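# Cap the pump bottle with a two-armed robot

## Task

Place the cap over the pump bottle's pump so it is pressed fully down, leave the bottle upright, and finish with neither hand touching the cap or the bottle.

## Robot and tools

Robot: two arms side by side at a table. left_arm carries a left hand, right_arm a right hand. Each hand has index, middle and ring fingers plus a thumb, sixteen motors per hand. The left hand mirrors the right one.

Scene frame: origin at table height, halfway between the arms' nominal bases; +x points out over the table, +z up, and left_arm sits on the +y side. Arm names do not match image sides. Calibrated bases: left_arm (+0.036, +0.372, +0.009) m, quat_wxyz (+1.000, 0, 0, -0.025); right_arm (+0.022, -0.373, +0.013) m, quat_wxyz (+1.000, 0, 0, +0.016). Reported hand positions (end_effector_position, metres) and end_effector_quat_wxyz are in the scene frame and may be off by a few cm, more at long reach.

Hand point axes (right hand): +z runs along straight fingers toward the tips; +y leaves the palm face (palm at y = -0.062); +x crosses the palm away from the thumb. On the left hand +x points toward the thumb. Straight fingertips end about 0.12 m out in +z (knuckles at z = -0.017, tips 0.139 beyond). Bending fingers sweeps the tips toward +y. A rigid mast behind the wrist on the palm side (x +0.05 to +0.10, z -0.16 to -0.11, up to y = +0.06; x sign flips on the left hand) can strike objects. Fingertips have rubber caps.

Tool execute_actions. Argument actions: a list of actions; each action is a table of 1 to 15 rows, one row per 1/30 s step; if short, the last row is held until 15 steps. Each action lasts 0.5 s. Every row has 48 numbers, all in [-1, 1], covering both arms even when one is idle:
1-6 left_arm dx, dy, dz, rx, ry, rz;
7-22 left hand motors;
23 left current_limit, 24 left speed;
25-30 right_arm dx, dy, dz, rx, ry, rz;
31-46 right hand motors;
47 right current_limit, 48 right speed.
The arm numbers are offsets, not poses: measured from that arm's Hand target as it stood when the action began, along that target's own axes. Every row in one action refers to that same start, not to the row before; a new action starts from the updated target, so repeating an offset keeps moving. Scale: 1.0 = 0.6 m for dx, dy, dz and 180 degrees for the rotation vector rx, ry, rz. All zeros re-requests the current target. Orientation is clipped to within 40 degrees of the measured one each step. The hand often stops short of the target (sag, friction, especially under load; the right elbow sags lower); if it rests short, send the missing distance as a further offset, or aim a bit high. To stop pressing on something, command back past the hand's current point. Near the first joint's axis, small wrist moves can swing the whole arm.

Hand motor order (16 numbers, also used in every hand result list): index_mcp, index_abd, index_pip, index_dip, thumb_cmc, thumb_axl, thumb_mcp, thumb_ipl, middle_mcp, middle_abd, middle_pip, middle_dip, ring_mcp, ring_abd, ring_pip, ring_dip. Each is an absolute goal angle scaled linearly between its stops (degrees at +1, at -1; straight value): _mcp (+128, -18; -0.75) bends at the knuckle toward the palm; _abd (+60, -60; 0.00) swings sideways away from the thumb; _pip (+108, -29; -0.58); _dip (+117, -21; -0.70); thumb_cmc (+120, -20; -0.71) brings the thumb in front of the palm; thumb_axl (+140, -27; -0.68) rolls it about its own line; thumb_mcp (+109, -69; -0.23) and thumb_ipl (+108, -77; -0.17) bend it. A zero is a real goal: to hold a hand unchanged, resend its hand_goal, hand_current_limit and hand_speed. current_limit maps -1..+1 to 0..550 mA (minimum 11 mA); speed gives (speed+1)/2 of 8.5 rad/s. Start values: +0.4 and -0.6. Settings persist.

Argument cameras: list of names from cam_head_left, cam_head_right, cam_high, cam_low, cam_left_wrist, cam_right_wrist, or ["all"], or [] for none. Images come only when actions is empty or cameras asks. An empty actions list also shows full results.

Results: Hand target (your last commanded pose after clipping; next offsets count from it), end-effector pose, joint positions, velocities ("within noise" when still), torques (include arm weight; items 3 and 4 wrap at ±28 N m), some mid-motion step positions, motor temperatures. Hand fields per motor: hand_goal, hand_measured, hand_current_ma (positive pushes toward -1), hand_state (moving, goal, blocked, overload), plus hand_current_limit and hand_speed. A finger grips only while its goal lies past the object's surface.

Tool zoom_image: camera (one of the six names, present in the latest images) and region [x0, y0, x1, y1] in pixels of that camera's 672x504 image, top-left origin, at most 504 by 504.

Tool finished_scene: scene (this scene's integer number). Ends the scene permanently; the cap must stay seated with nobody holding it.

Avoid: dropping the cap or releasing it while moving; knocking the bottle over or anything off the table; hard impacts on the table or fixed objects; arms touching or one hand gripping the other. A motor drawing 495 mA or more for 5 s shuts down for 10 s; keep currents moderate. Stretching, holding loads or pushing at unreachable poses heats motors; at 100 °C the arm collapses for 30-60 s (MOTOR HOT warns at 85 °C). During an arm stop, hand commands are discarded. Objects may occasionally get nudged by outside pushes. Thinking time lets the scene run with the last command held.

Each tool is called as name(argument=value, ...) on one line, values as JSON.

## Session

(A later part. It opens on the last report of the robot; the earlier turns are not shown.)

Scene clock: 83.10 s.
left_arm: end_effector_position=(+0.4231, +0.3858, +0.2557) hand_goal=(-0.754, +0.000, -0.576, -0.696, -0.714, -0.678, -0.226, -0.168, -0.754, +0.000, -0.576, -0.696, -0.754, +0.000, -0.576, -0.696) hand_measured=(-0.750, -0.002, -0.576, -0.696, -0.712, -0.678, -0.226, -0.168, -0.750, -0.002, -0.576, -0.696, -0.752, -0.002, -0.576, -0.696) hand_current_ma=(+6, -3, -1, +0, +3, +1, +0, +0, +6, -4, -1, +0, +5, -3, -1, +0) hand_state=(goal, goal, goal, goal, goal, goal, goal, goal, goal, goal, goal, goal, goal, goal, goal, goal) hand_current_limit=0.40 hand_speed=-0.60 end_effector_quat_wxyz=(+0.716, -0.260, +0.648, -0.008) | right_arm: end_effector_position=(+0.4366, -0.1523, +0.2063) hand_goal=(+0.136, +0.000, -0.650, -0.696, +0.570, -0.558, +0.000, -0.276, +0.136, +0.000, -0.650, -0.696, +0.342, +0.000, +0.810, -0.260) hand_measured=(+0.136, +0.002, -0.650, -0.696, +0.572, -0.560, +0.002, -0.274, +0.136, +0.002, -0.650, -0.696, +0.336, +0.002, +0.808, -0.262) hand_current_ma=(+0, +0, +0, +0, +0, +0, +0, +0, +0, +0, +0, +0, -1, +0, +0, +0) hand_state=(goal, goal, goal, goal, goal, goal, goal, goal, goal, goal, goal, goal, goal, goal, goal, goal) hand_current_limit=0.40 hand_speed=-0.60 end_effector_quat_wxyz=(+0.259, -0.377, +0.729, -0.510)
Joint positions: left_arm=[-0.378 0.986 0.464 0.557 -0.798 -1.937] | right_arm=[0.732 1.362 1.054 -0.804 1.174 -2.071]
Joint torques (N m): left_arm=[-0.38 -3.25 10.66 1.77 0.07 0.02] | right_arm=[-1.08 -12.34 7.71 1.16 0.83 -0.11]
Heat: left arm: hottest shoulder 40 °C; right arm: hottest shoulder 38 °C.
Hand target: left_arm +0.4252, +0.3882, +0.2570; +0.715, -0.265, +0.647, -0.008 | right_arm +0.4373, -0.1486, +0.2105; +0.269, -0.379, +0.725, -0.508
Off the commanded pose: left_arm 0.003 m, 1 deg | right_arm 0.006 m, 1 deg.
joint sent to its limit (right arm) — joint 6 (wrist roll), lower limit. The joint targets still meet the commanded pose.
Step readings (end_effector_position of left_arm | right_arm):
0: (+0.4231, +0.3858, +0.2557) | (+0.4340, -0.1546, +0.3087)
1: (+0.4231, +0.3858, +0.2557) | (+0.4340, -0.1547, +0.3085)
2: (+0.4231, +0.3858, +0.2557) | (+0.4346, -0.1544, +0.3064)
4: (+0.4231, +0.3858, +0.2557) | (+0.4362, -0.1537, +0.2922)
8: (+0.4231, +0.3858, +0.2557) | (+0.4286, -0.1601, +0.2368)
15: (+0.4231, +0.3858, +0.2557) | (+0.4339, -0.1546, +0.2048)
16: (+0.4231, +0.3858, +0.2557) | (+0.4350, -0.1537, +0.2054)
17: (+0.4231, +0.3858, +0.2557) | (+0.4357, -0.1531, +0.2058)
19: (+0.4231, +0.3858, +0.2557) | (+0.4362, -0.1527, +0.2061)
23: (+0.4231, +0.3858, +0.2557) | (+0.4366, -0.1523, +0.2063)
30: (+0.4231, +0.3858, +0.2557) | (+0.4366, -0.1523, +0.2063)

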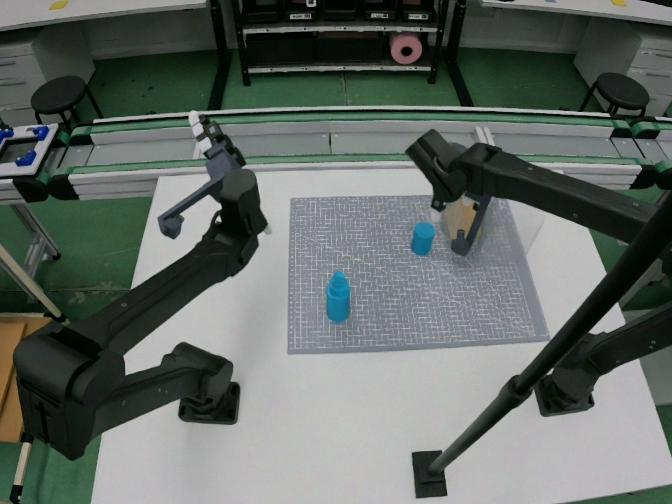

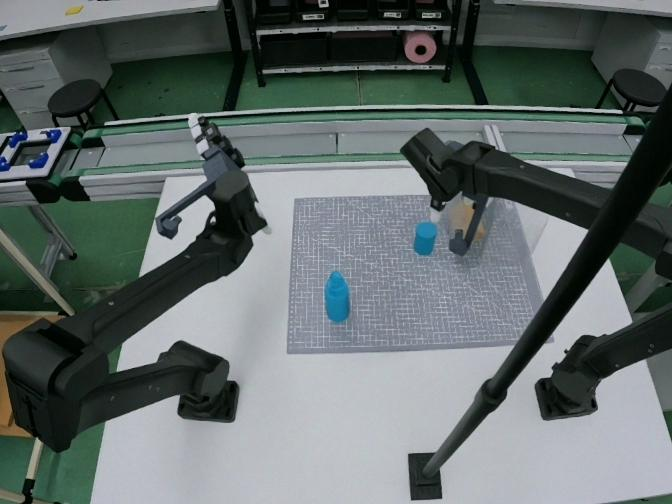

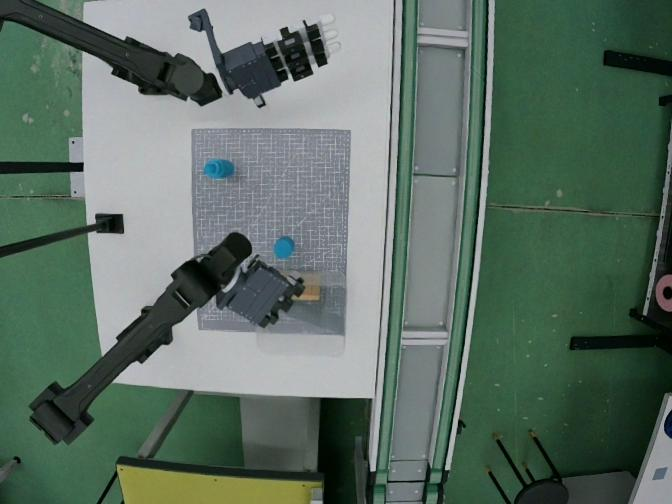

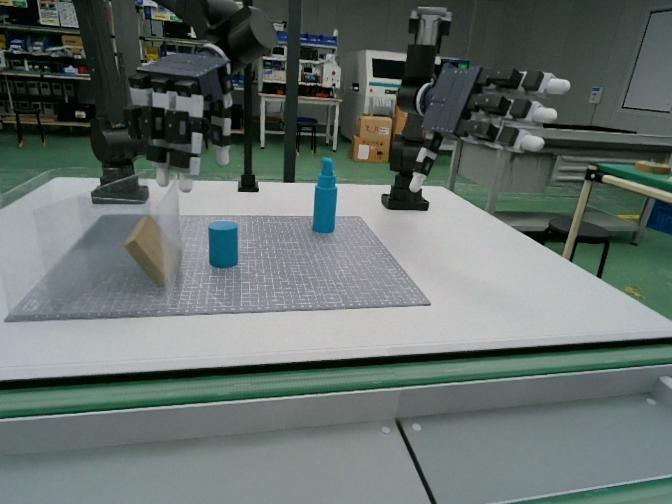

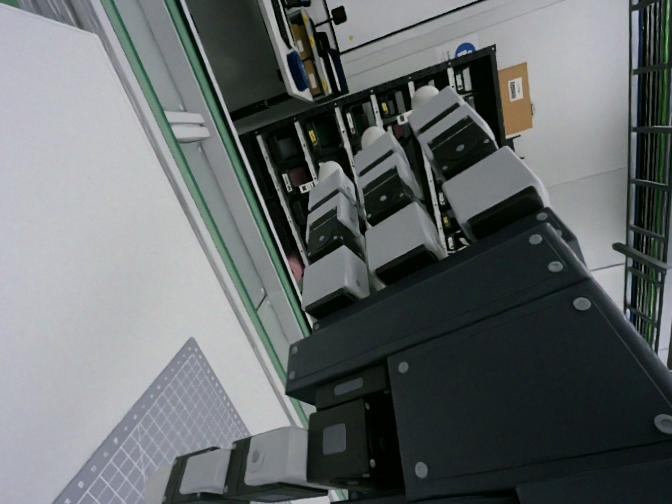

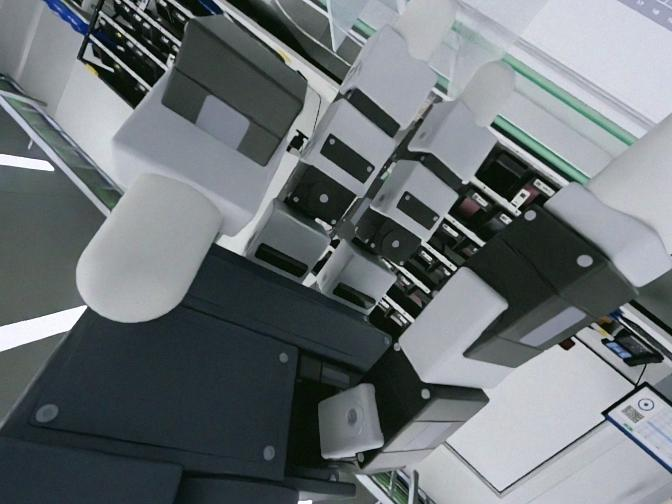

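execute_actions(actions=[[[0,0,0,0,0,0,-0.754,0,-0.576,-0.696,-0.714,-0.678,-0.226,-0.168,-0.754,0,-0.576,-0.696,-0.754,0,-0.576,-0.696,0.4,-0.6, -0.062,0.1088,-0.0083,0,0,0,0.137,0,-0.65,-0.696,0.571,-0.557,0,-0.276,0.137,0,-0.65,-0.696,0.342,0,0.81,-0.26,0.4,-0.6]],[[0,0,0,0,0,0,-0.754,0,-0.576,-0.696,-0.714,-0.678,-0.226,-0.168,-0.754,0,-0.576,-0.696,-0.754,0,-0.576,-0.696,0.4,-0.6, 0,0,0,0,0,0,0.137,0,-0.65,-0.696,0.571,-0.557,0,-0.276,0.137,0,-0.65,-0.696,0.342,0,0.81,-0.26,0.4,-0.6]]], cameras=["cam_head_left","cam_high","cam_low","cam_right_wrist"])

zoom_image(camera="cam_low", region=[110, 100, 290, 300])

zoom_image(camera="cam_high", region=[210, 200, 360, 350])

zoom_image(camera="cam_head_left", region=[370, 140, 530, 290])

Scene clock: 105.80 s.
left_arm: end_effector_position=(+0.4231, +0.3858, +0.2557) hand_goal=(-0.754, +0.000, -0.576, -0.696, -0.714, -0.678, -0.226, -0.168, -0.754, +0.000, -0.576, -0.696, -0.754, +0.000, -0.576, -0.696) hand_measured=(-0.750, -0.002, -0.576, -0.696, -0.712, -0.678, -0.226, -0.168, -0.750, -0.002, -0.576, -0.696, -0.752, -0.002, -0.576, -0.696) hand_current_ma=(+6, -3, -1, +0, +3, +1, +0, +0, +6, -4, -1, +0, +5, -3, -1, +0) hand_state=(goal, goal, goal, goal, goal, goal, goal, goal, goal, goal, goal, goal, goal, goal, goal, goal) hand_current_limit=0.40 hand_speed=-0.60 end_effector_quat_wxyz=(+0.716, -0.260, +0.648, -0.008) | right_arm: end_effector_position=(+0.4377, -0.1322, +0.1815) hand_goal=(+0.136, +0.000, -0.650, -0.696, +0.570, -0.558, +0.000, -0.276, +0.136, +0.000, -0.650, -0.696, +0.342, +0.000, +0.810, -0.260) hand_measured=(+0.138, +0.002, -0.650, -0.696, +0.572, -0.560, +0.002, -0.274, +0.088, +0.086, -0.684, -0.696, +0.336, +0.002, +0.808, -0.262) hand_current_ma=(+0, +0, +0, +0, +0, +0, +0, +0, -38, +82, -17, +0, -1, +0, +0, +0) hand_state=(goal, goal, goal, goal, goal, goal, goal, goal, blocked, blocked, blocked, goal, goal, goal, goal, goal) hand_current_limit=0.40 hand_speed=-0.60 end_effector_quat_wxyz=(+0.264, -0.369, +0.712, -0.536)
Joint positions: left_arm=[-0.378 0.986 0.464 0.557 -0.798 -1.937] | right_arm=[0.786 1.447 1.054 -0.8 1.258 -1.986]
Joint torques (N m): left_arm=[-0.21 -3.66 10.69 1.76 0.12 0.04] | right_arm=[0.85 -7.71 7.84 0.72 -1.12 0.75]
Heat: left arm: hottest shoulder 40 °C; right arm: hottest shoulder 38 °C.
Hand target: left_arm +0.4252, +0.3882, +0.2570; +0.715, -0.265, +0.647, -0.008 | right_arm +0.4364, -0.1025, +0.1511; +0.269, -0.379, +0.725, -0.508
Off the commanded pose: left_arm 0.003 m, 1 deg | right_arm 0.042 m, 4 deg.
Step readings (end_effector_position of left_arm | right_arm):
0: (+0.4231, +0.3858, +0.2557) | (+0.4366, -0.1523, +0.2063)
1: (+0.4231, +0.3858, +0.2557) | (+0.4367, -0.1523, +0.2064)
2: (+0.4231, +0.3858, +0.2557) | (+0.4372, -0.1518, +0.2062)
4: (+0.4231, +0.3858, +0.2557) | (+0.4383, -0.1465, +0.2026)
8: (+0.4231, +0.3858, +0.2557) | (+0.4373, -0.1360, +0.1837)
15: (+0.4231, +0.3858, +0.2557) | (+0.4376, -0.1322, +0.1815)
16: (+0.4231, +0.3858, +0.2557) | (+0.4377, -0.1321, +0.1815)
17: (+0.4231, +0.3858, +0.2557) | (+0.4377, -0.1320, +0.1816)
19: (+0.4231, +0.3858, +0.2557) | (+0.4377, -0.1321, +0.1815)
23: (+0.4231, +0.3858, +0.2557) | (+0.4377, -0.1321, +0.1816)
30: (+0.4231, +0.3858, +0.2557) | (+0.4376, -0.1322, +0.1815)
Images, in order (width x height): cam_head_left 672x504, cam_high 672x504, cam_low 672x504, cam_right_wrist 672x504.

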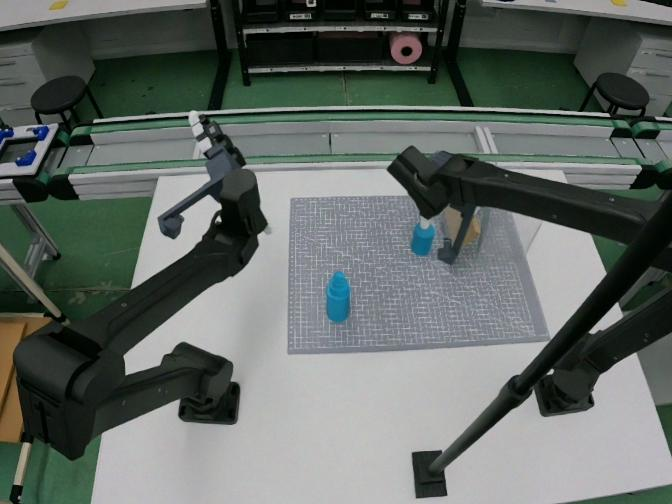

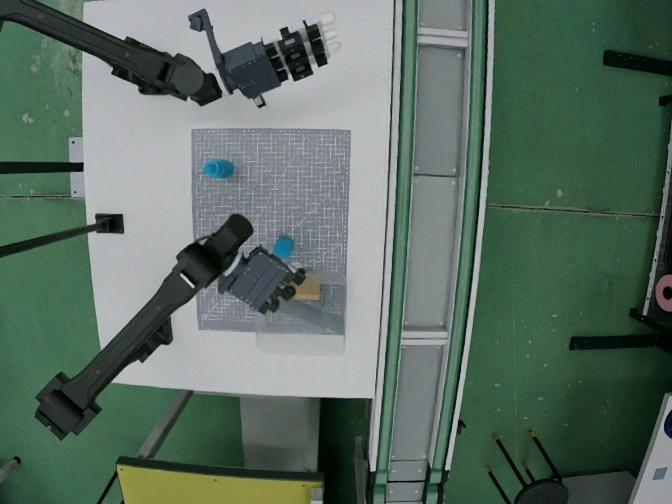

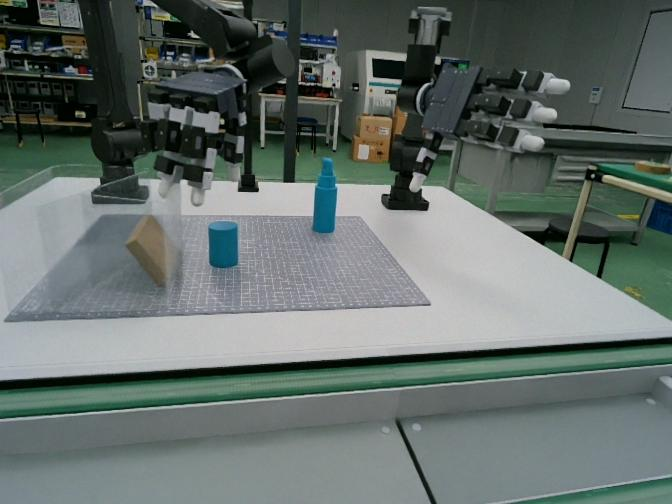

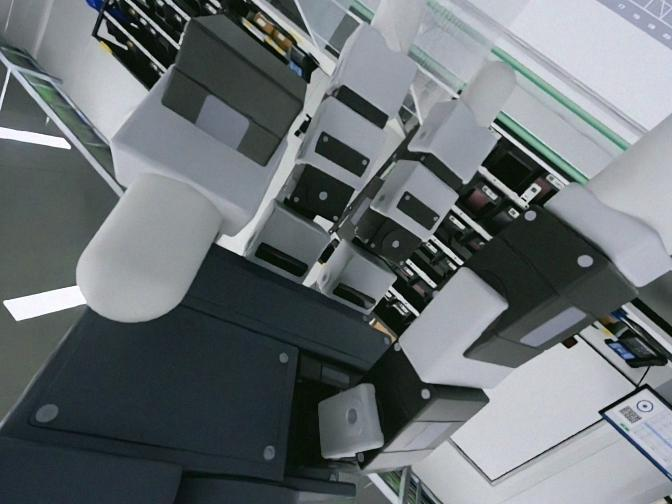

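Scaled by 2.520 from the camera's 672x504 image, which has a finer 960x720 frame.

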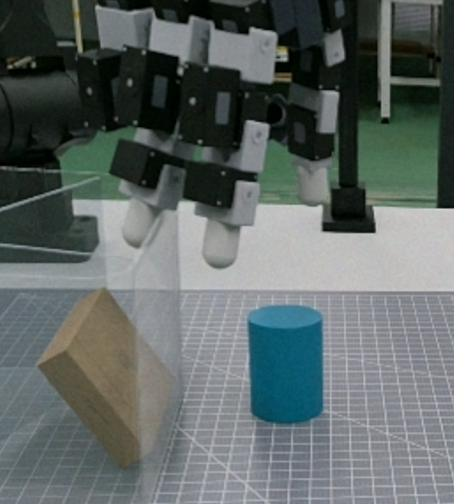

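Scaled by 3.360 from the camera's 672x504 image, which has a finer 960x720 frame.

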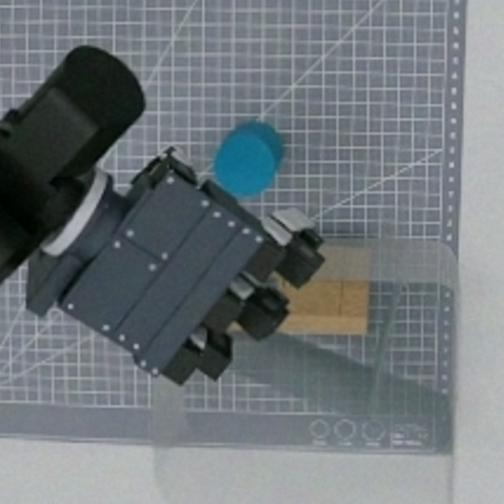

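Scaled by 3.150 from the camera's 672x504 image, which has a finer 960x720 frame.

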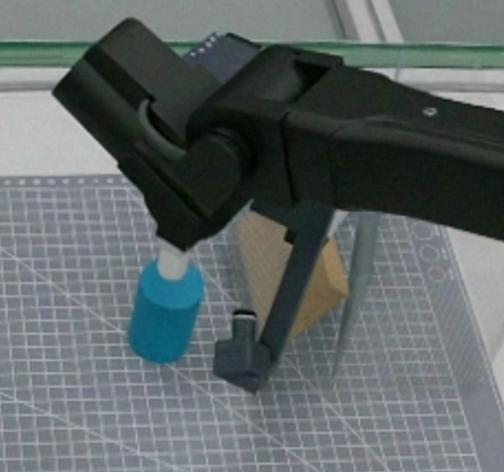

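execute_actions(actions=[[[0,0,0,0,0,0,-0.754,0,-0.576,-0.696,-0.714,-0.678,-0.226,-0.168,-0.754,0,-0.576,-0.696,-0.754,0,-0.576,-0.696,0.4,-0.6, 0,-0.172,-0.0624,0,0,0,0.137,0,-0.65,-0.696,0.571,-0.557,0,-0.276,0.137,0,-0.65,-0.696,0.342,0,0.81,-0.26,0.4,-0.6]],[[0,0,0,0,0,0,-0.754,0,-0.576,-0.696,-0.714,-0.678,-0.226,-0.168,-0.754,0,-0.576,-0.696,-0.754,0,-0.576,-0.696,0.4,-0.6, -0.044,0.0105,-0.0285,0,0,0,0.137,0,-0.65,-0.696,0.571,-0.557,0,-0.276,0.137,0,-0.65,-0.696,0.342,0,0.81,-0.26,0.4,-0.6]]], cameras=["cam_high","cam_low"])

zoom_image(camera="cam_low", region=[110, 100, 290, 300])

zoom_image(camera="cam_high", region=[210, 200, 360, 350])

Scene clock: 108.90 s.
left_arm: end_effector_position=(+0.4231, +0.3858, +0.2557) hand_goal=(-0.754, +0.000, -0.576, -0.696, -0.714, -0.678, -0.226, -0.168, -0.754, +0.000, -0.576, -0.696, -0.754, +0.000, -0.576, -0.696) hand_measured=(-0.750, -0.002, -0.576, -0.696, -0.712, -0.678, -0.226, -0.168, -0.750, -0.002, -0.576, -0.696, -0.752, -0.002, -0.576, -0.696) hand_current_ma=(+6, -3, -1, +0, +3, +1, +0, +0, +6, -4, -1, +0, +5, -3, -1, +0) hand_state=(goal, goal, goal, goal, goal, goal, goal, goal, goal, goal, goal, goal, goal, goal, goal, goal) hand_current_limit=0.40 hand_speed=-0.60 end_effector_quat_wxyz=(+0.716, -0.260, +0.648, -0.008) | right_arm: end_effector_position=(+0.4252, -0.0884, +0.2388) hand_goal=(+0.136, +0.000, -0.650, -0.696, +0.570, -0.558, +0.000, -0.276, +0.136, +0.000, -0.650, -0.696, +0.342, +0.000, +0.810, -0.260) hand_measured=(+0.138, +0.002, -0.650, -0.696, +0.572, -0.560, +0.000, -0.274, +0.136, +0.002, -0.652, -0.698, +0.336, +0.002, +0.808, -0.262) hand_current_ma=(+0, +0, +0, +0, +0, +0, +0, +0, +0, +0, +0, +0, +0, +0, +0, +0) hand_state=(goal, goal, goal, goal, goal, goal, goal, goal, goal, goal, goal, goal, goal, goal, goal, goal) hand_current_limit=0.40 hand_speed=-0.60 end_effector_quat_wxyz=(+0.249, -0.393, +0.720, -0.515)
Joint positions: left_arm=[-0.378 0.986 0.464 0.557 -0.798 -1.937] | right_arm=[0.853 1.495 1.3 -1.198 1.212 -1.809]
Joint torques (N m): left_arm=[-0.44 -3.37 10.63 1.84 0.08 0.05] | right_arm=[-0.85 -12.92 12.15 -0.09 0.96 0.1]
Heat: left arm: hottest shoulder 40 °C; right arm: hottest shoulder 38 °C.
Hand target: left_arm +0.4252, +0.3882, +0.2570; +0.715, -0.265, +0.647, -0.008 | right_arm +0.4360, -0.0708, +0.2608; +0.269, -0.379, +0.725, -0.508
Off the commanded pose: left_arm 0.003 m, 1 deg | right_arm 0.030 m, 3 deg.
Step readings (end_effector_position of left_arm | right_arm):
0: (+0.4231, +0.3858, +0.2557) | (+0.4376, -0.1322, +0.1815)
1: (+0.4231, +0.3858, +0.2557) | (+0.4375, -0.1324, +0.1816)
2: (+0.4231, +0.3858, +0.2557) | (+0.4367, -0.1326, +0.1827)
4: (+0.4231, +0.3858, +0.2557) | (+0.4326, -0.1325, +0.1842)
8: (+0.4231, +0.3858, +0.2557) | (+0.4278, -0.1311, +0.1968)
15: (+0.4231, +0.3858, +0.2557) | (+0.4289, -0.1228, +0.2285)
16: (+0.4231, +0.3858, +0.2557) | (+0.4289, -0.1217, +0.2307)
17: (+0.4231, +0.3858, +0.2557) | (+0.4277, -0.1203, +0.2326)
19: (+0.4231, +0.3858, +0.2557) | (+0.4259, -0.1162, +0.2369)
23: (+0.4231, +0.3858, +0.2557) | (+0.4249, -0.0985, +0.2431)
30: (+0.4231, +0.3858, +0.2557) | (+0.4242, -0.0893, +0.2379)
Images, in order (width x height): cam_high 672x504, cam_low 672x504.

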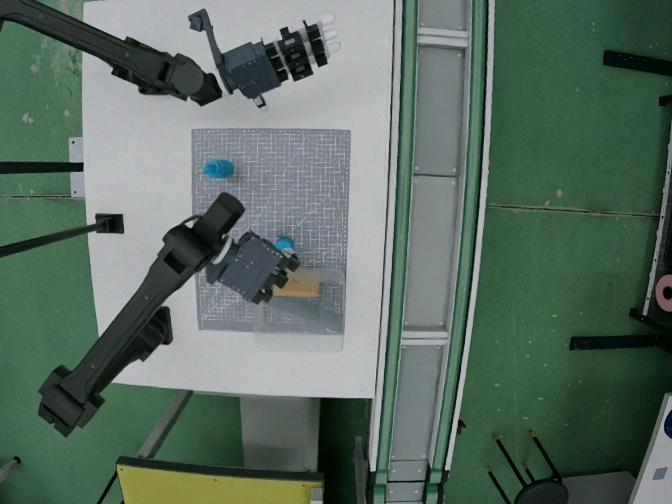

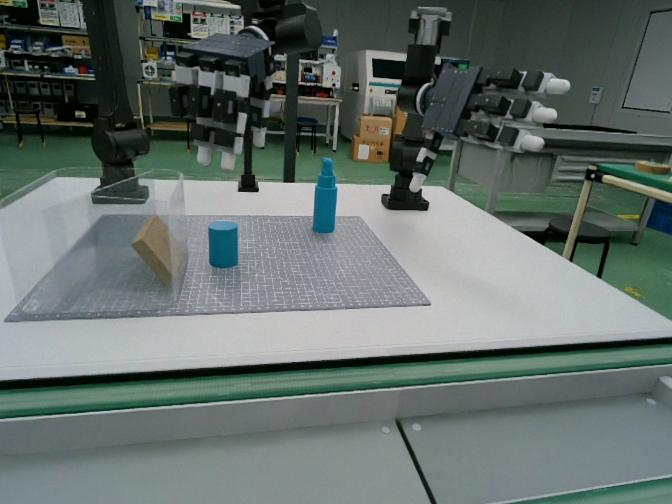

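Scaled by 2.520 from the camera's 672x504 image, which has a finer 960x720 frame.

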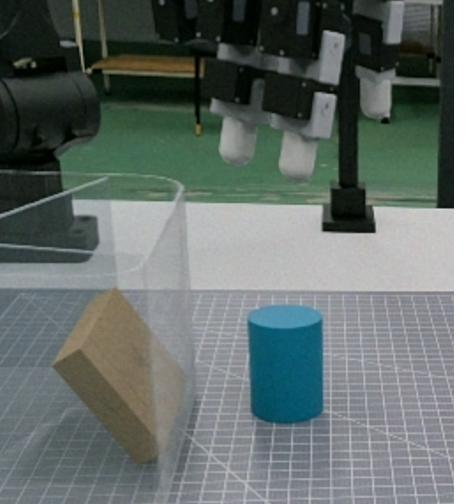

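Scaled by 3.360 from the camera's 672x504 image, which has a finer 960x720 frame.

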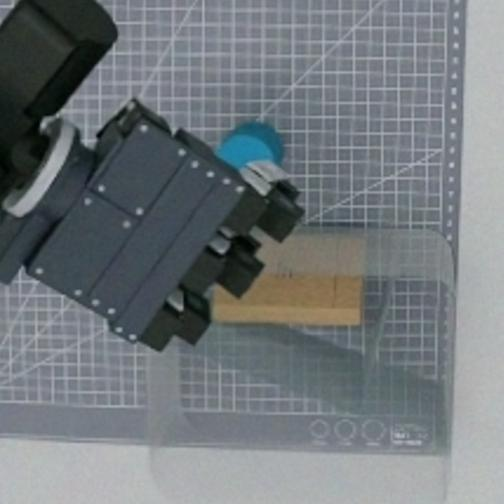

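execute_actions(actions=[[[0,0,0,0,0,0,-0.754,0,-0.576,-0.696,-0.714,-0.678,-0.226,-0.168,-0.754,0,-0.576,-0.696,-0.754,0,-0.576,-0.696,0.4,-0.6, 0.040,0.1315,0.0767,0,0,0,0.178,0,-0.65,-0.696,0.571,-0.557,-0.112,-0.276,0.178,0,-0.65,-0.696,0.342,0,0.81,-0.26,0.4,-0.6]],[[0,0,0,0,0,0,-0.754,0,-0.576,-0.696,-0.714,-0.678,-0.226,-0.168,-0.754,0,-0.576,-0.696,-0.754,0,-0.576,-0.696,0.4,-0.6, 0,0,0,0,0,0,0.178,0,-0.65,-0.696,0.571,-0.557,-0.112,-0.276,0.178,0,-0.65,-0.696,0.342,0,0.81,-0.26,0.4,-0.6]]], cameras=["cam_high","cam_low","cam_head_left"])

zoom_image(camera="cam_low", region=[110, 100, 290, 300])

zoom_image(camera="cam_high", region=[210, 200, 360, 350])

zoom_image(camera="cam_head_left", region=[370, 140, 530, 290])

Scene clock: 119.90 s.
left_arm: end_effector_position=(+0.4231, +0.3858, +0.2557) hand_goal=(-0.754, +0.000, -0.576, -0.696, -0.714, -0.678, -0.226, -0.168, -0.754, +0.000, -0.576, -0.696, -0.754, +0.000, -0.576, -0.696) hand_measured=(-0.750, -0.002, -0.576, -0.696, -0.712, -0.678, -0.226, -0.168, -0.750, -0.002, -0.576, -0.696, -0.752, -0.002, -0.576, -0.696) hand_current_ma=(+6, -3, -1, +0, +3, +1, +0, +0, +6, -4, -1, +0, +5, -3, -1, +0) hand_state=(goal, goal, goal, goal, goal, goal, goal, goal, goal, goal, goal, goal, goal, goal, goal, goal) hand_current_limit=0.40 hand_speed=-0.60 end_effector_quat_wxyz=(+0.716, -0.260, +0.648, -0.008) | right_arm: end_effector_position=(+0.4329, -0.0940, +0.1685) hand_goal=(+0.178, +0.000, -0.650, -0.696, +0.570, -0.558, -0.112, -0.276, +0.178, +0.000, -0.650, -0.696, +0.342, +0.000, +0.810, -0.260) hand_measured=(+0.178, +0.002, -0.650, -0.696, +0.570, -0.560, -0.108, -0.274, +0.178, +0.002, -0.652, -0.698, +0.336, +0.002, +0.808, -0.262) hand_current_ma=(+0, +0, +0, +0, +0, +0, +0, +0, +0, +0, +0, +0, +0, +0, +0, +0) hand_state=(goal, goal, goal, goal, goal, goal, goal, goal, goal, goal, goal, goal, goal, goal, goal, goal) hand_current_limit=0.40 hand_speed=-0.60 end_effector_quat_wxyz=(+0.268, -0.385, +0.723, -0.508)
Joint positions: left_arm=[-0.378 0.986 0.464 0.557 -0.798 -1.937] | right_arm=[0.832 1.514 1.118 -0.877 1.206 -1.892]
Joint torques (N m): left_arm=[-0.56 -3.25 10.63 1.63 0.12 0.04] | right_arm=[-3.02 -14.45 6.75 0.83 0.78 -0.07]
Heat: left arm: hottest shoulder 40 °C; right arm: hottest shoulder 38 °C.
Hand target: left_arm +0.4252, +0.3882, +0.2570; +0.715, -0.265, +0.647, -0.008 | right_arm +0.4362, -0.0995, +0.1709; +0.269, -0.379, +0.725, -0.508
Off the commanded pose: left_arm 0.003 m, 1 deg | right_arm 0.007 m, 1 deg.
Step readings (end_effector_position of left_arm | right_arm):
0: (+0.4231, +0.3858, +0.2557) | (+0.4252, -0.0884, +0.2388)
1: (+0.4231, +0.3858, +0.2557) | (+0.4253, -0.0883, +0.2389)
2: (+0.4231, +0.3858, +0.2557) | (+0.4264, -0.0873, +0.2385)
4: (+0.4231, +0.3858, +0.2557) | (+0.4301, -0.0837, +0.2313)
8: (+0.4231, +0.3858, +0.2557) | (+0.4259, -0.0923, +0.1948)
15: (+0.4231, +0.3858, +0.2557) | (+0.4300, -0.0961, +0.1697)
16: (+0.4231, +0.3858, +0.2557) | (+0.4315, -0.0954, +0.1702)
17: (+0.4231, +0.3858, +0.2557) | (+0.4325, -0.0949, +0.1705)
19: (+0.4231, +0.3858, +0.2557) | (+0.4335, -0.0937, +0.1709)
23: (+0.4231, +0.3858, +0.2557) | (+0.4342, -0.0926, +0.1712)
30: (+0.4231, +0.3858, +0.2557) | (+0.4329, -0.0940, +0.1686)
Images, in order (width x height): cam_head_left 672x504, cam_high 672x504, cam_low 672x504.

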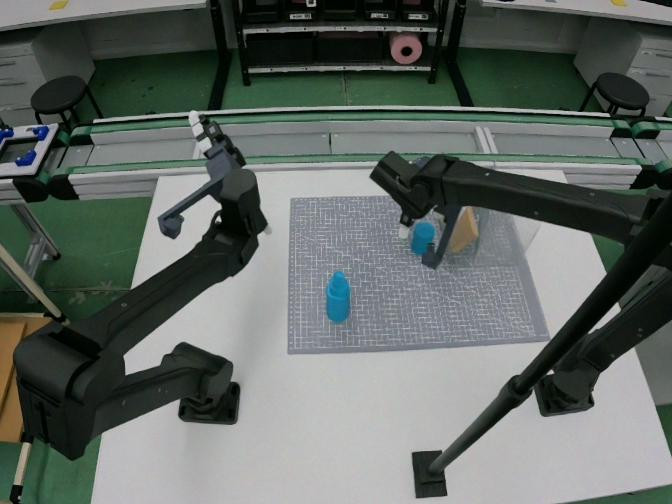

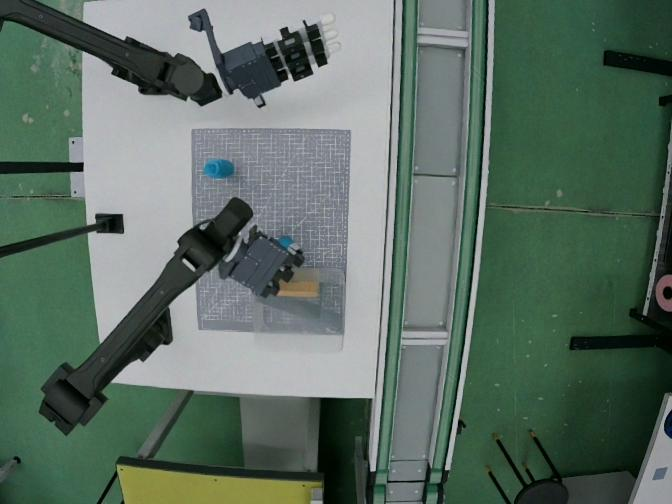

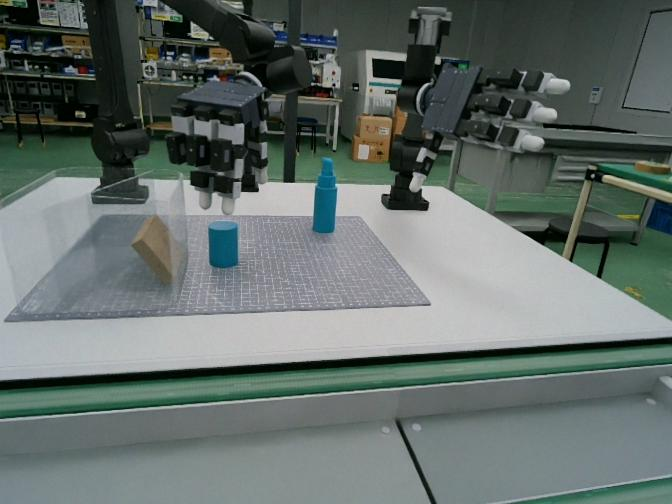

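Scaled by 2.520 from the camera's 672x504 image, which has a finer 960x720 frame.

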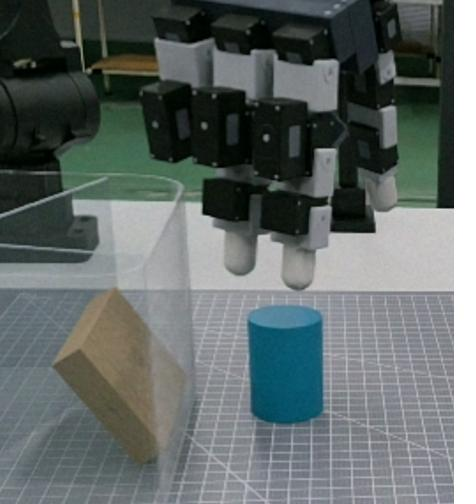

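Scaled by 3.360 from the camera's 672x504 image, which has a finer 960x720 frame.

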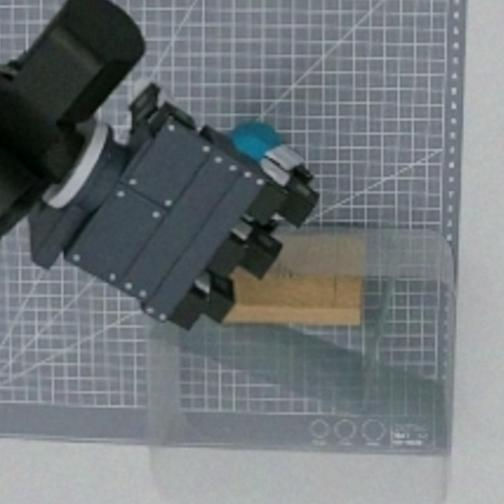

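Scaled by 3.150 from the camera's 672x504 image, which has a finer 960x720 frame.

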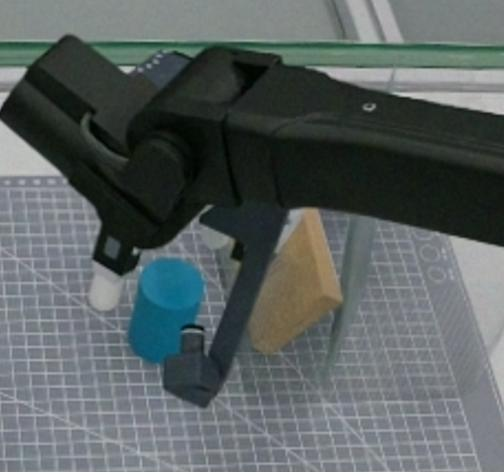

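execute_actions(actions=[[[0,0,0,0,0,0,-0.754,0,-0.576,-0.696,-0.714,-0.678,-0.226,-0.168,-0.754,0,-0.576,-0.696,-0.754,0,-0.576,-0.696,0.4,-0.6, 0.0238,0.0795,0.0395,0,0,0,0.178,0,-0.65,-0.696,0.571,-0.557,-0.112,-0.276,0.178,0,-0.65,-0.696,0.342,0,0.81,-0.26,0.4,-0.6]],[[0,0,0,0,0,0,-0.754,0,-0.576,-0.696,-0.714,-0.678,-0.226,-0.168,-0.754,0,-0.576,-0.696,-0.754,0,-0.576,-0.696,0.4,-0.6, 0,0,0,0,0,0,0.178,0,-0.65,-0.696,0.571,-0.557,-0.112,-0.276,0.178,0,-0.65,-0.696,0.342,0,0.81,-0.26,0.4,-0.6]]], cameras=["cam_high","cam_low","cam_head_left","cam_right_wrist"])

zoom_image(camera="cam_low", region=[150, 150, 270, 290])

zoom_image(camera="cam_high", region=[210, 200, 360, 350])

zoom_image(camera="cam_head_left", region=[370, 140, 530, 290])

Scene clock: 131.87 s.
left_arm: end_effector_position=(+0.4231, +0.3858, +0.2557) hand_goal=(-0.754, +0.000, -0.576, -0.696, -0.714, -0.678, -0.226, -0.168, -0.754, +0.000, -0.576, -0.696, -0.754, +0.000, -0.576, -0.696) hand_measured=(-0.750, -0.002, -0.576, -0.696, -0.712, -0.678, -0.226, -0.168, -0.750, -0.002, -0.576, -0.696, -0.752, -0.002, -0.576, -0.696) hand_current_ma=(+6, -3, -1, +0, +3, +1, +0, +0, +6, -4, -1, +0, +5, -3, -1, +0) hand_state=(goal, goal, goal, goal, goal, goal, goal, goal, goal, goal, goal, goal, goal, goal, goal, goal) hand_current_limit=0.40 hand_speed=-0.60 end_effector_quat_wxyz=(+0.716, -0.260, +0.648, -0.008) | right_arm: end_effector_position=(+0.4315, -0.1110, +0.1370) hand_goal=(+0.178, +0.000, -0.650, -0.696, +0.570, -0.558, -0.112, -0.276, +0.178, +0.000, -0.650, -0.696, +0.342, +0.000, +0.810, -0.260) hand_measured=(+0.180, +0.002, -0.650, -0.696, +0.570, -0.560, -0.110, -0.274, +0.180, +0.002, -0.652, -0.698, +0.354, +0.000, +0.808, -0.262) hand_current_ma=(+0, +0, +0, +0, +0, +0, +0, +0, +0, +0, +0, +0, +2, +0, +0, +0) hand_state=(goal, goal, goal, goal, goal, goal, goal, goal, goal, goal, goal, goal, goal, goal, goal, goal) hand_current_limit=0.40 hand_speed=-0.60 end_effector_quat_wxyz=(+0.270, -0.387, +0.711, -0.521)
Joint positions: left_arm=[-0.378 0.986 0.464 0.557 -0.798 -1.937] | right_arm=[0.819 1.514 1.009 -0.697 1.231 -1.98]
Joint torques (N m): left_arm=[-0.21 -3.49 10.62 1.72 0.11 0.07] | right_arm=[-3.25 -11.81 5.18 1.5 -0.31 0.38]
Heat: left arm: hottest shoulder 40 °C; right arm: hottest shoulder 38 °C.
Hand target: left_arm +0.4252, +0.3882, +0.2570; +0.715, -0.265, +0.647, -0.008 | right_arm +0.4332, -0.1146, +0.1178; +0.269, -0.379, +0.725, -0.508
Off the commanded pose: left_arm 0.003 m, 1 deg | right_arm 0.019 m, 2 deg.
Step readings (end_effector_position of left_arm | right_arm):
0: (+0.4231, +0.3858, +0.2557) | (+0.4328, -0.0941, +0.1685)
1: (+0.4231, +0.3858, +0.2557) | (+0.4329, -0.0940, +0.1683)
2: (+0.4231, +0.3858, +0.2557) | (+0.4332, -0.0940, +0.1661)
4: (+0.4231, +0.3858, +0.2557) | (+0.4330, -0.0967, +0.1575)
8: (+0.4231, +0.3858, +0.2557) | (+0.4279, -0.1098, +0.1383)
15: (+0.4231, +0.3858, +0.2557) | (+0.4316, -0.1108, +0.1377)
16: (+0.4231, +0.3858, +0.2557) | (+0.4316, -0.1109, +0.1375)
17: (+0.4231, +0.3858, +0.2557) | (+0.4316, -0.1109, +0.1375)
19: (+0.4231, +0.3858, +0.2557) | (+0.4315, -0.1110, +0.1374)
23: (+0.4231, +0.3858, +0.2557) | (+0.4316, -0.1110, +0.1373)
30: (+0.4231, +0.3858, +0.2557) | (+0.4316, -0.1109, +0.1371)
Images, in order (width x height): cam_head_left 672x504, cam_high 672x504, cam_low 672x504, cam_right_wrist 672x504.

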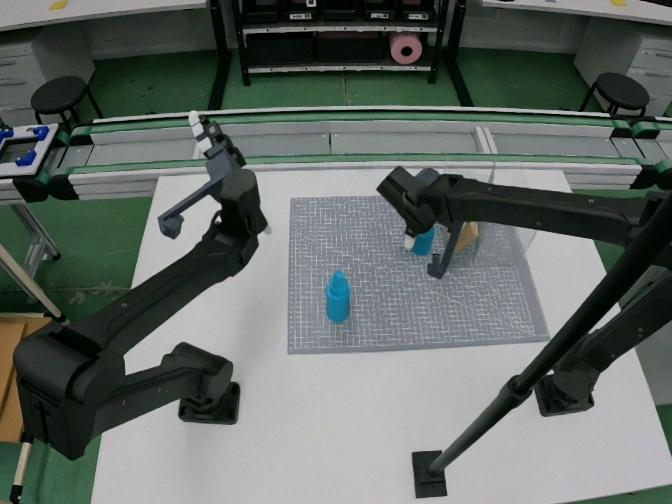

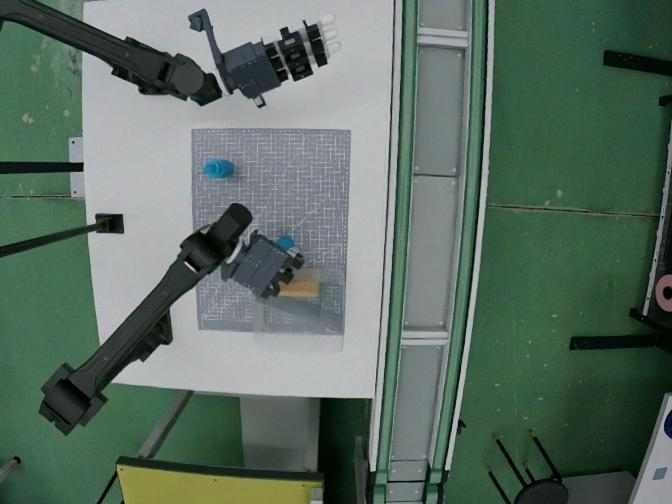

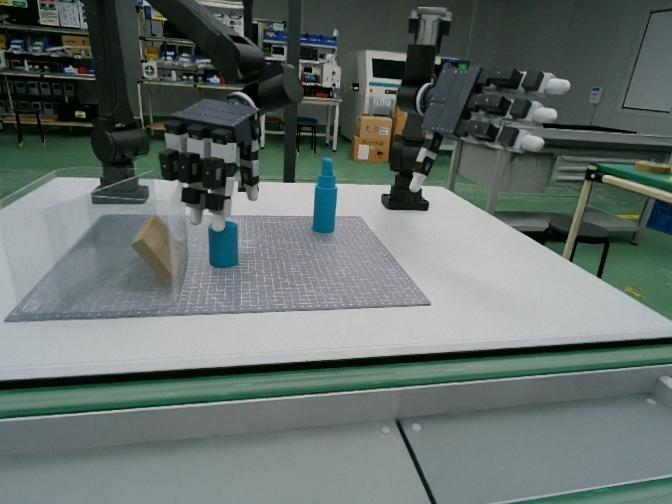

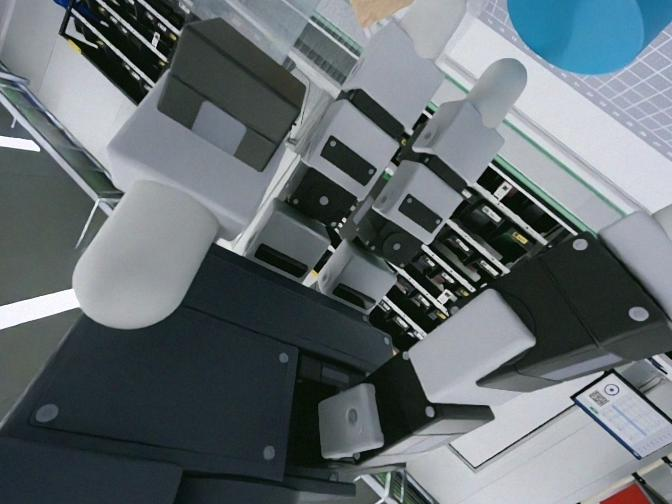

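Scaled by 3.600 from the camera's 672x504 image, which has a finer 960x720 frame.

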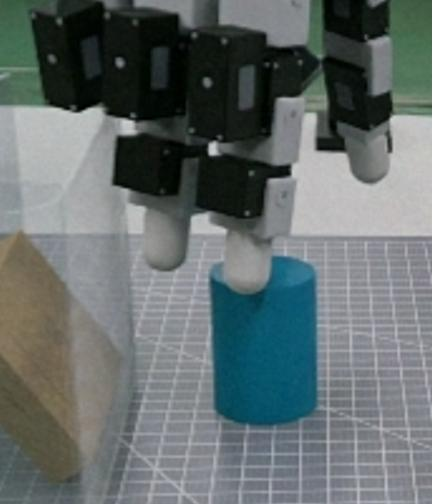

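Scaled by 3.360 from the camera's 672x504 image, which has a finer 960x720 frame.

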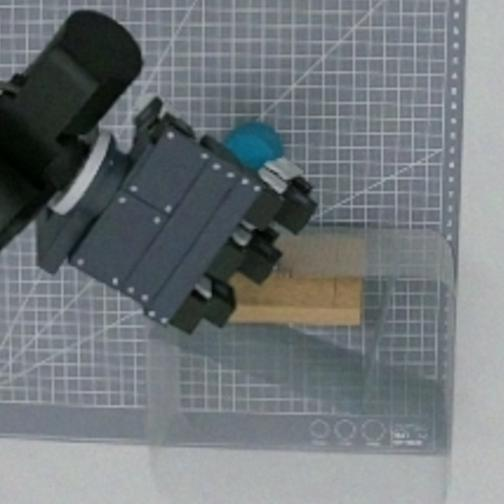

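Scaled by 3.150 from the camera's 672x504 image, which has a finer 960x720 frame.

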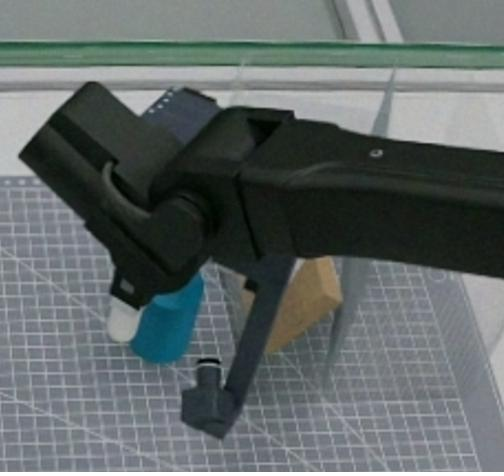

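execute_actions(actions=[[[0,0,0,0,0,0,-0.754,0,-0.576,-0.696,-0.714,-0.678,-0.226,-0.168,-0.754,0,-0.576,-0.696,-0.754,0,-0.576,-0.696,0.4,-0.6, -0.0954,-0.1059,0.0148,0,0,0,0.178,0,-0.65,-0.696,0.571,-0.557,-0.112,-0.276,0.178,0,-0.65,-0.696,0.342,0,0.81,-0.26,0.4,-0.6]],[[0,0,0,0,0,0,-0.754,0,-0.576,-0.696,-0.714,-0.678,-0.226,-0.168,-0.754,0,-0.576,-0.696,-0.754,0,-0.576,-0.696,0.4,-0.6, 0,0,0,0,0,0,0.178,0,-0.65,-0.696,0.571,-0.557,-0.112,-0.276,0.178,0,-0.65,-0.696,0.25,0,-0.65,-0.696,0.4,-0.6]]], cameras=["cam_high","cam_low","cam_head_left"])

zoom_image(camera="cam_low", region=[110, 100, 290, 300])

zoom_image(camera="cam_high", region=[210, 200, 360, 350])

Scene clock: 141.90 s.
left_arm: end_effector_position=(+0.4231, +0.3858, +0.2557) hand_goal=(-0.754, +0.000, -0.576, -0.696, -0.714, -0.678, -0.226, -0.168, -0.754, +0.000, -0.576, -0.696, -0.754, +0.000, -0.576, -0.696) hand_measured=(-0.750, -0.002, -0.576, -0.696, -0.712, -0.678, -0.226, -0.168, -0.750, -0.002, -0.576, -0.696, -0.752, -0.002, -0.576, -0.696) hand_current_ma=(+6, -3, -1, +0, +3, +1, +0, +0, +6, -4, -1, +0, +5, -3, -1, +0) hand_state=(goal, goal, goal, goal, goal, goal, goal, goal, goal, goal, goal, goal, goal, goal, goal, goal) hand_current_limit=0.40 hand_speed=-0.60 end_effector_quat_wxyz=(+0.716, -0.260, +0.648, -0.008) | right_arm: end_effector_position=(+0.4733, -0.0928, +0.1567) hand_goal=(+0.178, +0.000, -0.650, -0.696, +0.570, -0.558, -0.112, -0.276, +0.178, +0.000, -0.650, -0.696, +0.250, +0.000, -0.650, -0.696) hand_measured=(+0.180, +0.002, -0.650, -0.696, +0.570, -0.560, -0.110, -0.274, +0.180, +0.002, -0.652, -0.698, +0.278, -0.016, -0.618, -0.694) hand_current_ma=(+0, +0, +0, +0, +0, +0, +0, +0, +0, +0, +0, +0, +13, -3, +14, +0) hand_state=(goal, goal, goal, goal, goal, goal, goal, goal, goal, goal, goal, goal, blocked, goal, blocked, goal) hand_current_limit=0.40 hand_speed=-0.60 end_effector_quat_wxyz=(+0.260, -0.391, +0.724, -0.505)
Joint positions: left_arm=[-0.378 0.986 0.464 0.557 -0.798 -1.937] | right_arm=[0.765 1.58 1.158 -0.717 1.171 -2.054]
Joint torques (N m): left_arm=[-0.67 -3.37 10.63 1.76 0.11 0.05] | right_arm=[-2.55 -13.74 11.38 0.23 1.15 -0.11]
Heat: left arm: hottest shoulder 40 °C; right arm: hottest shoulder 38 °C.
Hand target: left_arm +0.4252, +0.3882, +0.2570; +0.715, -0.265, +0.647, -0.008 | right_arm +0.4903, -0.0848, +0.1750; +0.269, -0.379, +0.725, -0.508
Off the commanded pose: left_arm 0.003 m, 1 deg | right_arm 0.026 m, 2 deg.
Step readings (end_effector_position of left_arm | right_arm):
0: (+0.4231, +0.3858, +0.2557) | (+0.4316, -0.1110, +0.1370)
1: (+0.4231, +0.3858, +0.2557) | (+0.4315, -0.1111, +0.1370)
2: (+0.4231, +0.3858, +0.2557) | (+0.4317, -0.1109, +0.1373)
4: (+0.4231, +0.3858, +0.2557) | (+0.4358, -0.1093, +0.1396)
8: (+0.4231, +0.3858, +0.2557) | (+0.4595, -0.1004, +0.1510)
15: (+0.4231, +0.3858, +0.2557) | (+0.4739, -0.0950, +0.1611)
16: (+0.4231, +0.3858, +0.2557) | (+0.4738, -0.0951, +0.1605)
17: (+0.4231, +0.3858, +0.2557) | (+0.4736, -0.0953, +0.1599)
19: (+0.4231, +0.3858, +0.2557) | (+0.4731, -0.0957, +0.1581)
23: (+0.4231, +0.3858, +0.2557) | (+0.4726, -0.0961, +0.1556)
30: (+0.4231, +0.3858, +0.2557) | (+0.4723, -0.0963, +0.1551)
Images, in order (width x height): cam_head_left 672x504, cam_high 672x504, cam_low 672x504.

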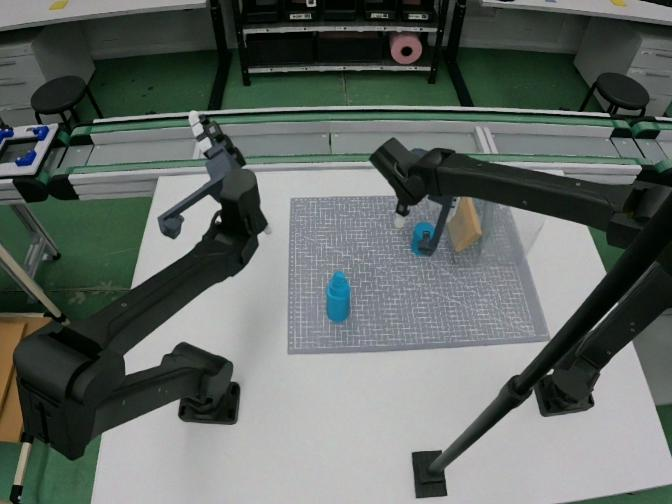

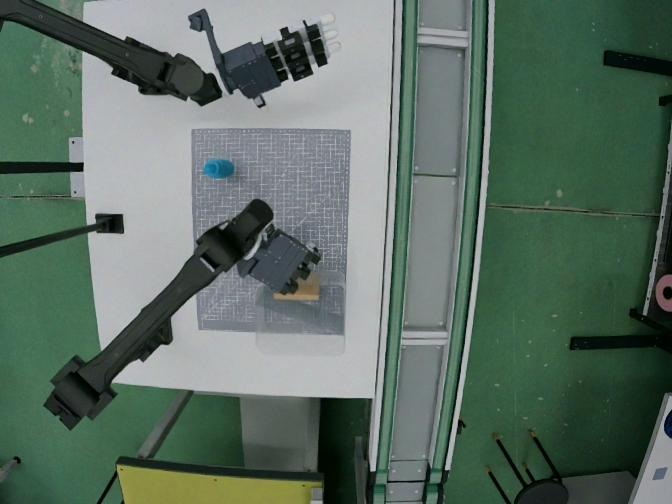

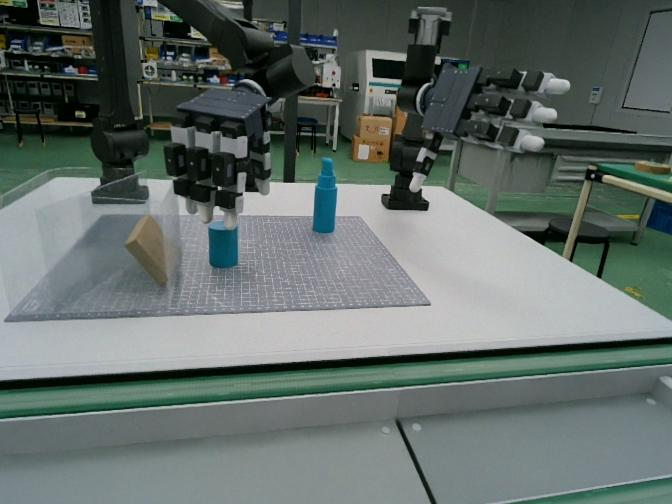

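Scaled by 2.520 from the camera's 672x504 image, which has a finer 960x720 frame.

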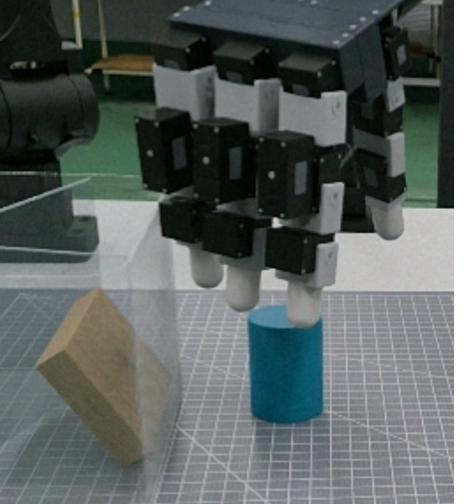

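Scaled by 3.360 from the camera's 672x504 image, which has a finer 960x720 frame.

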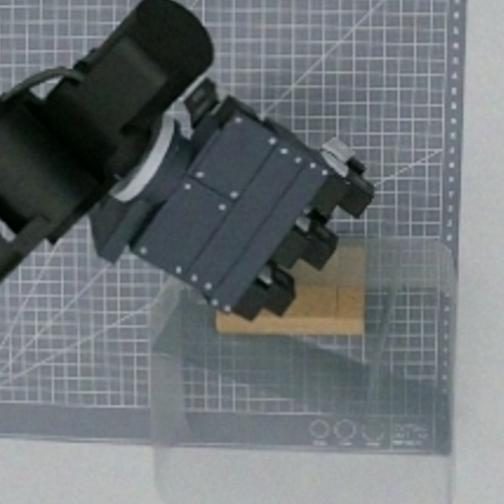

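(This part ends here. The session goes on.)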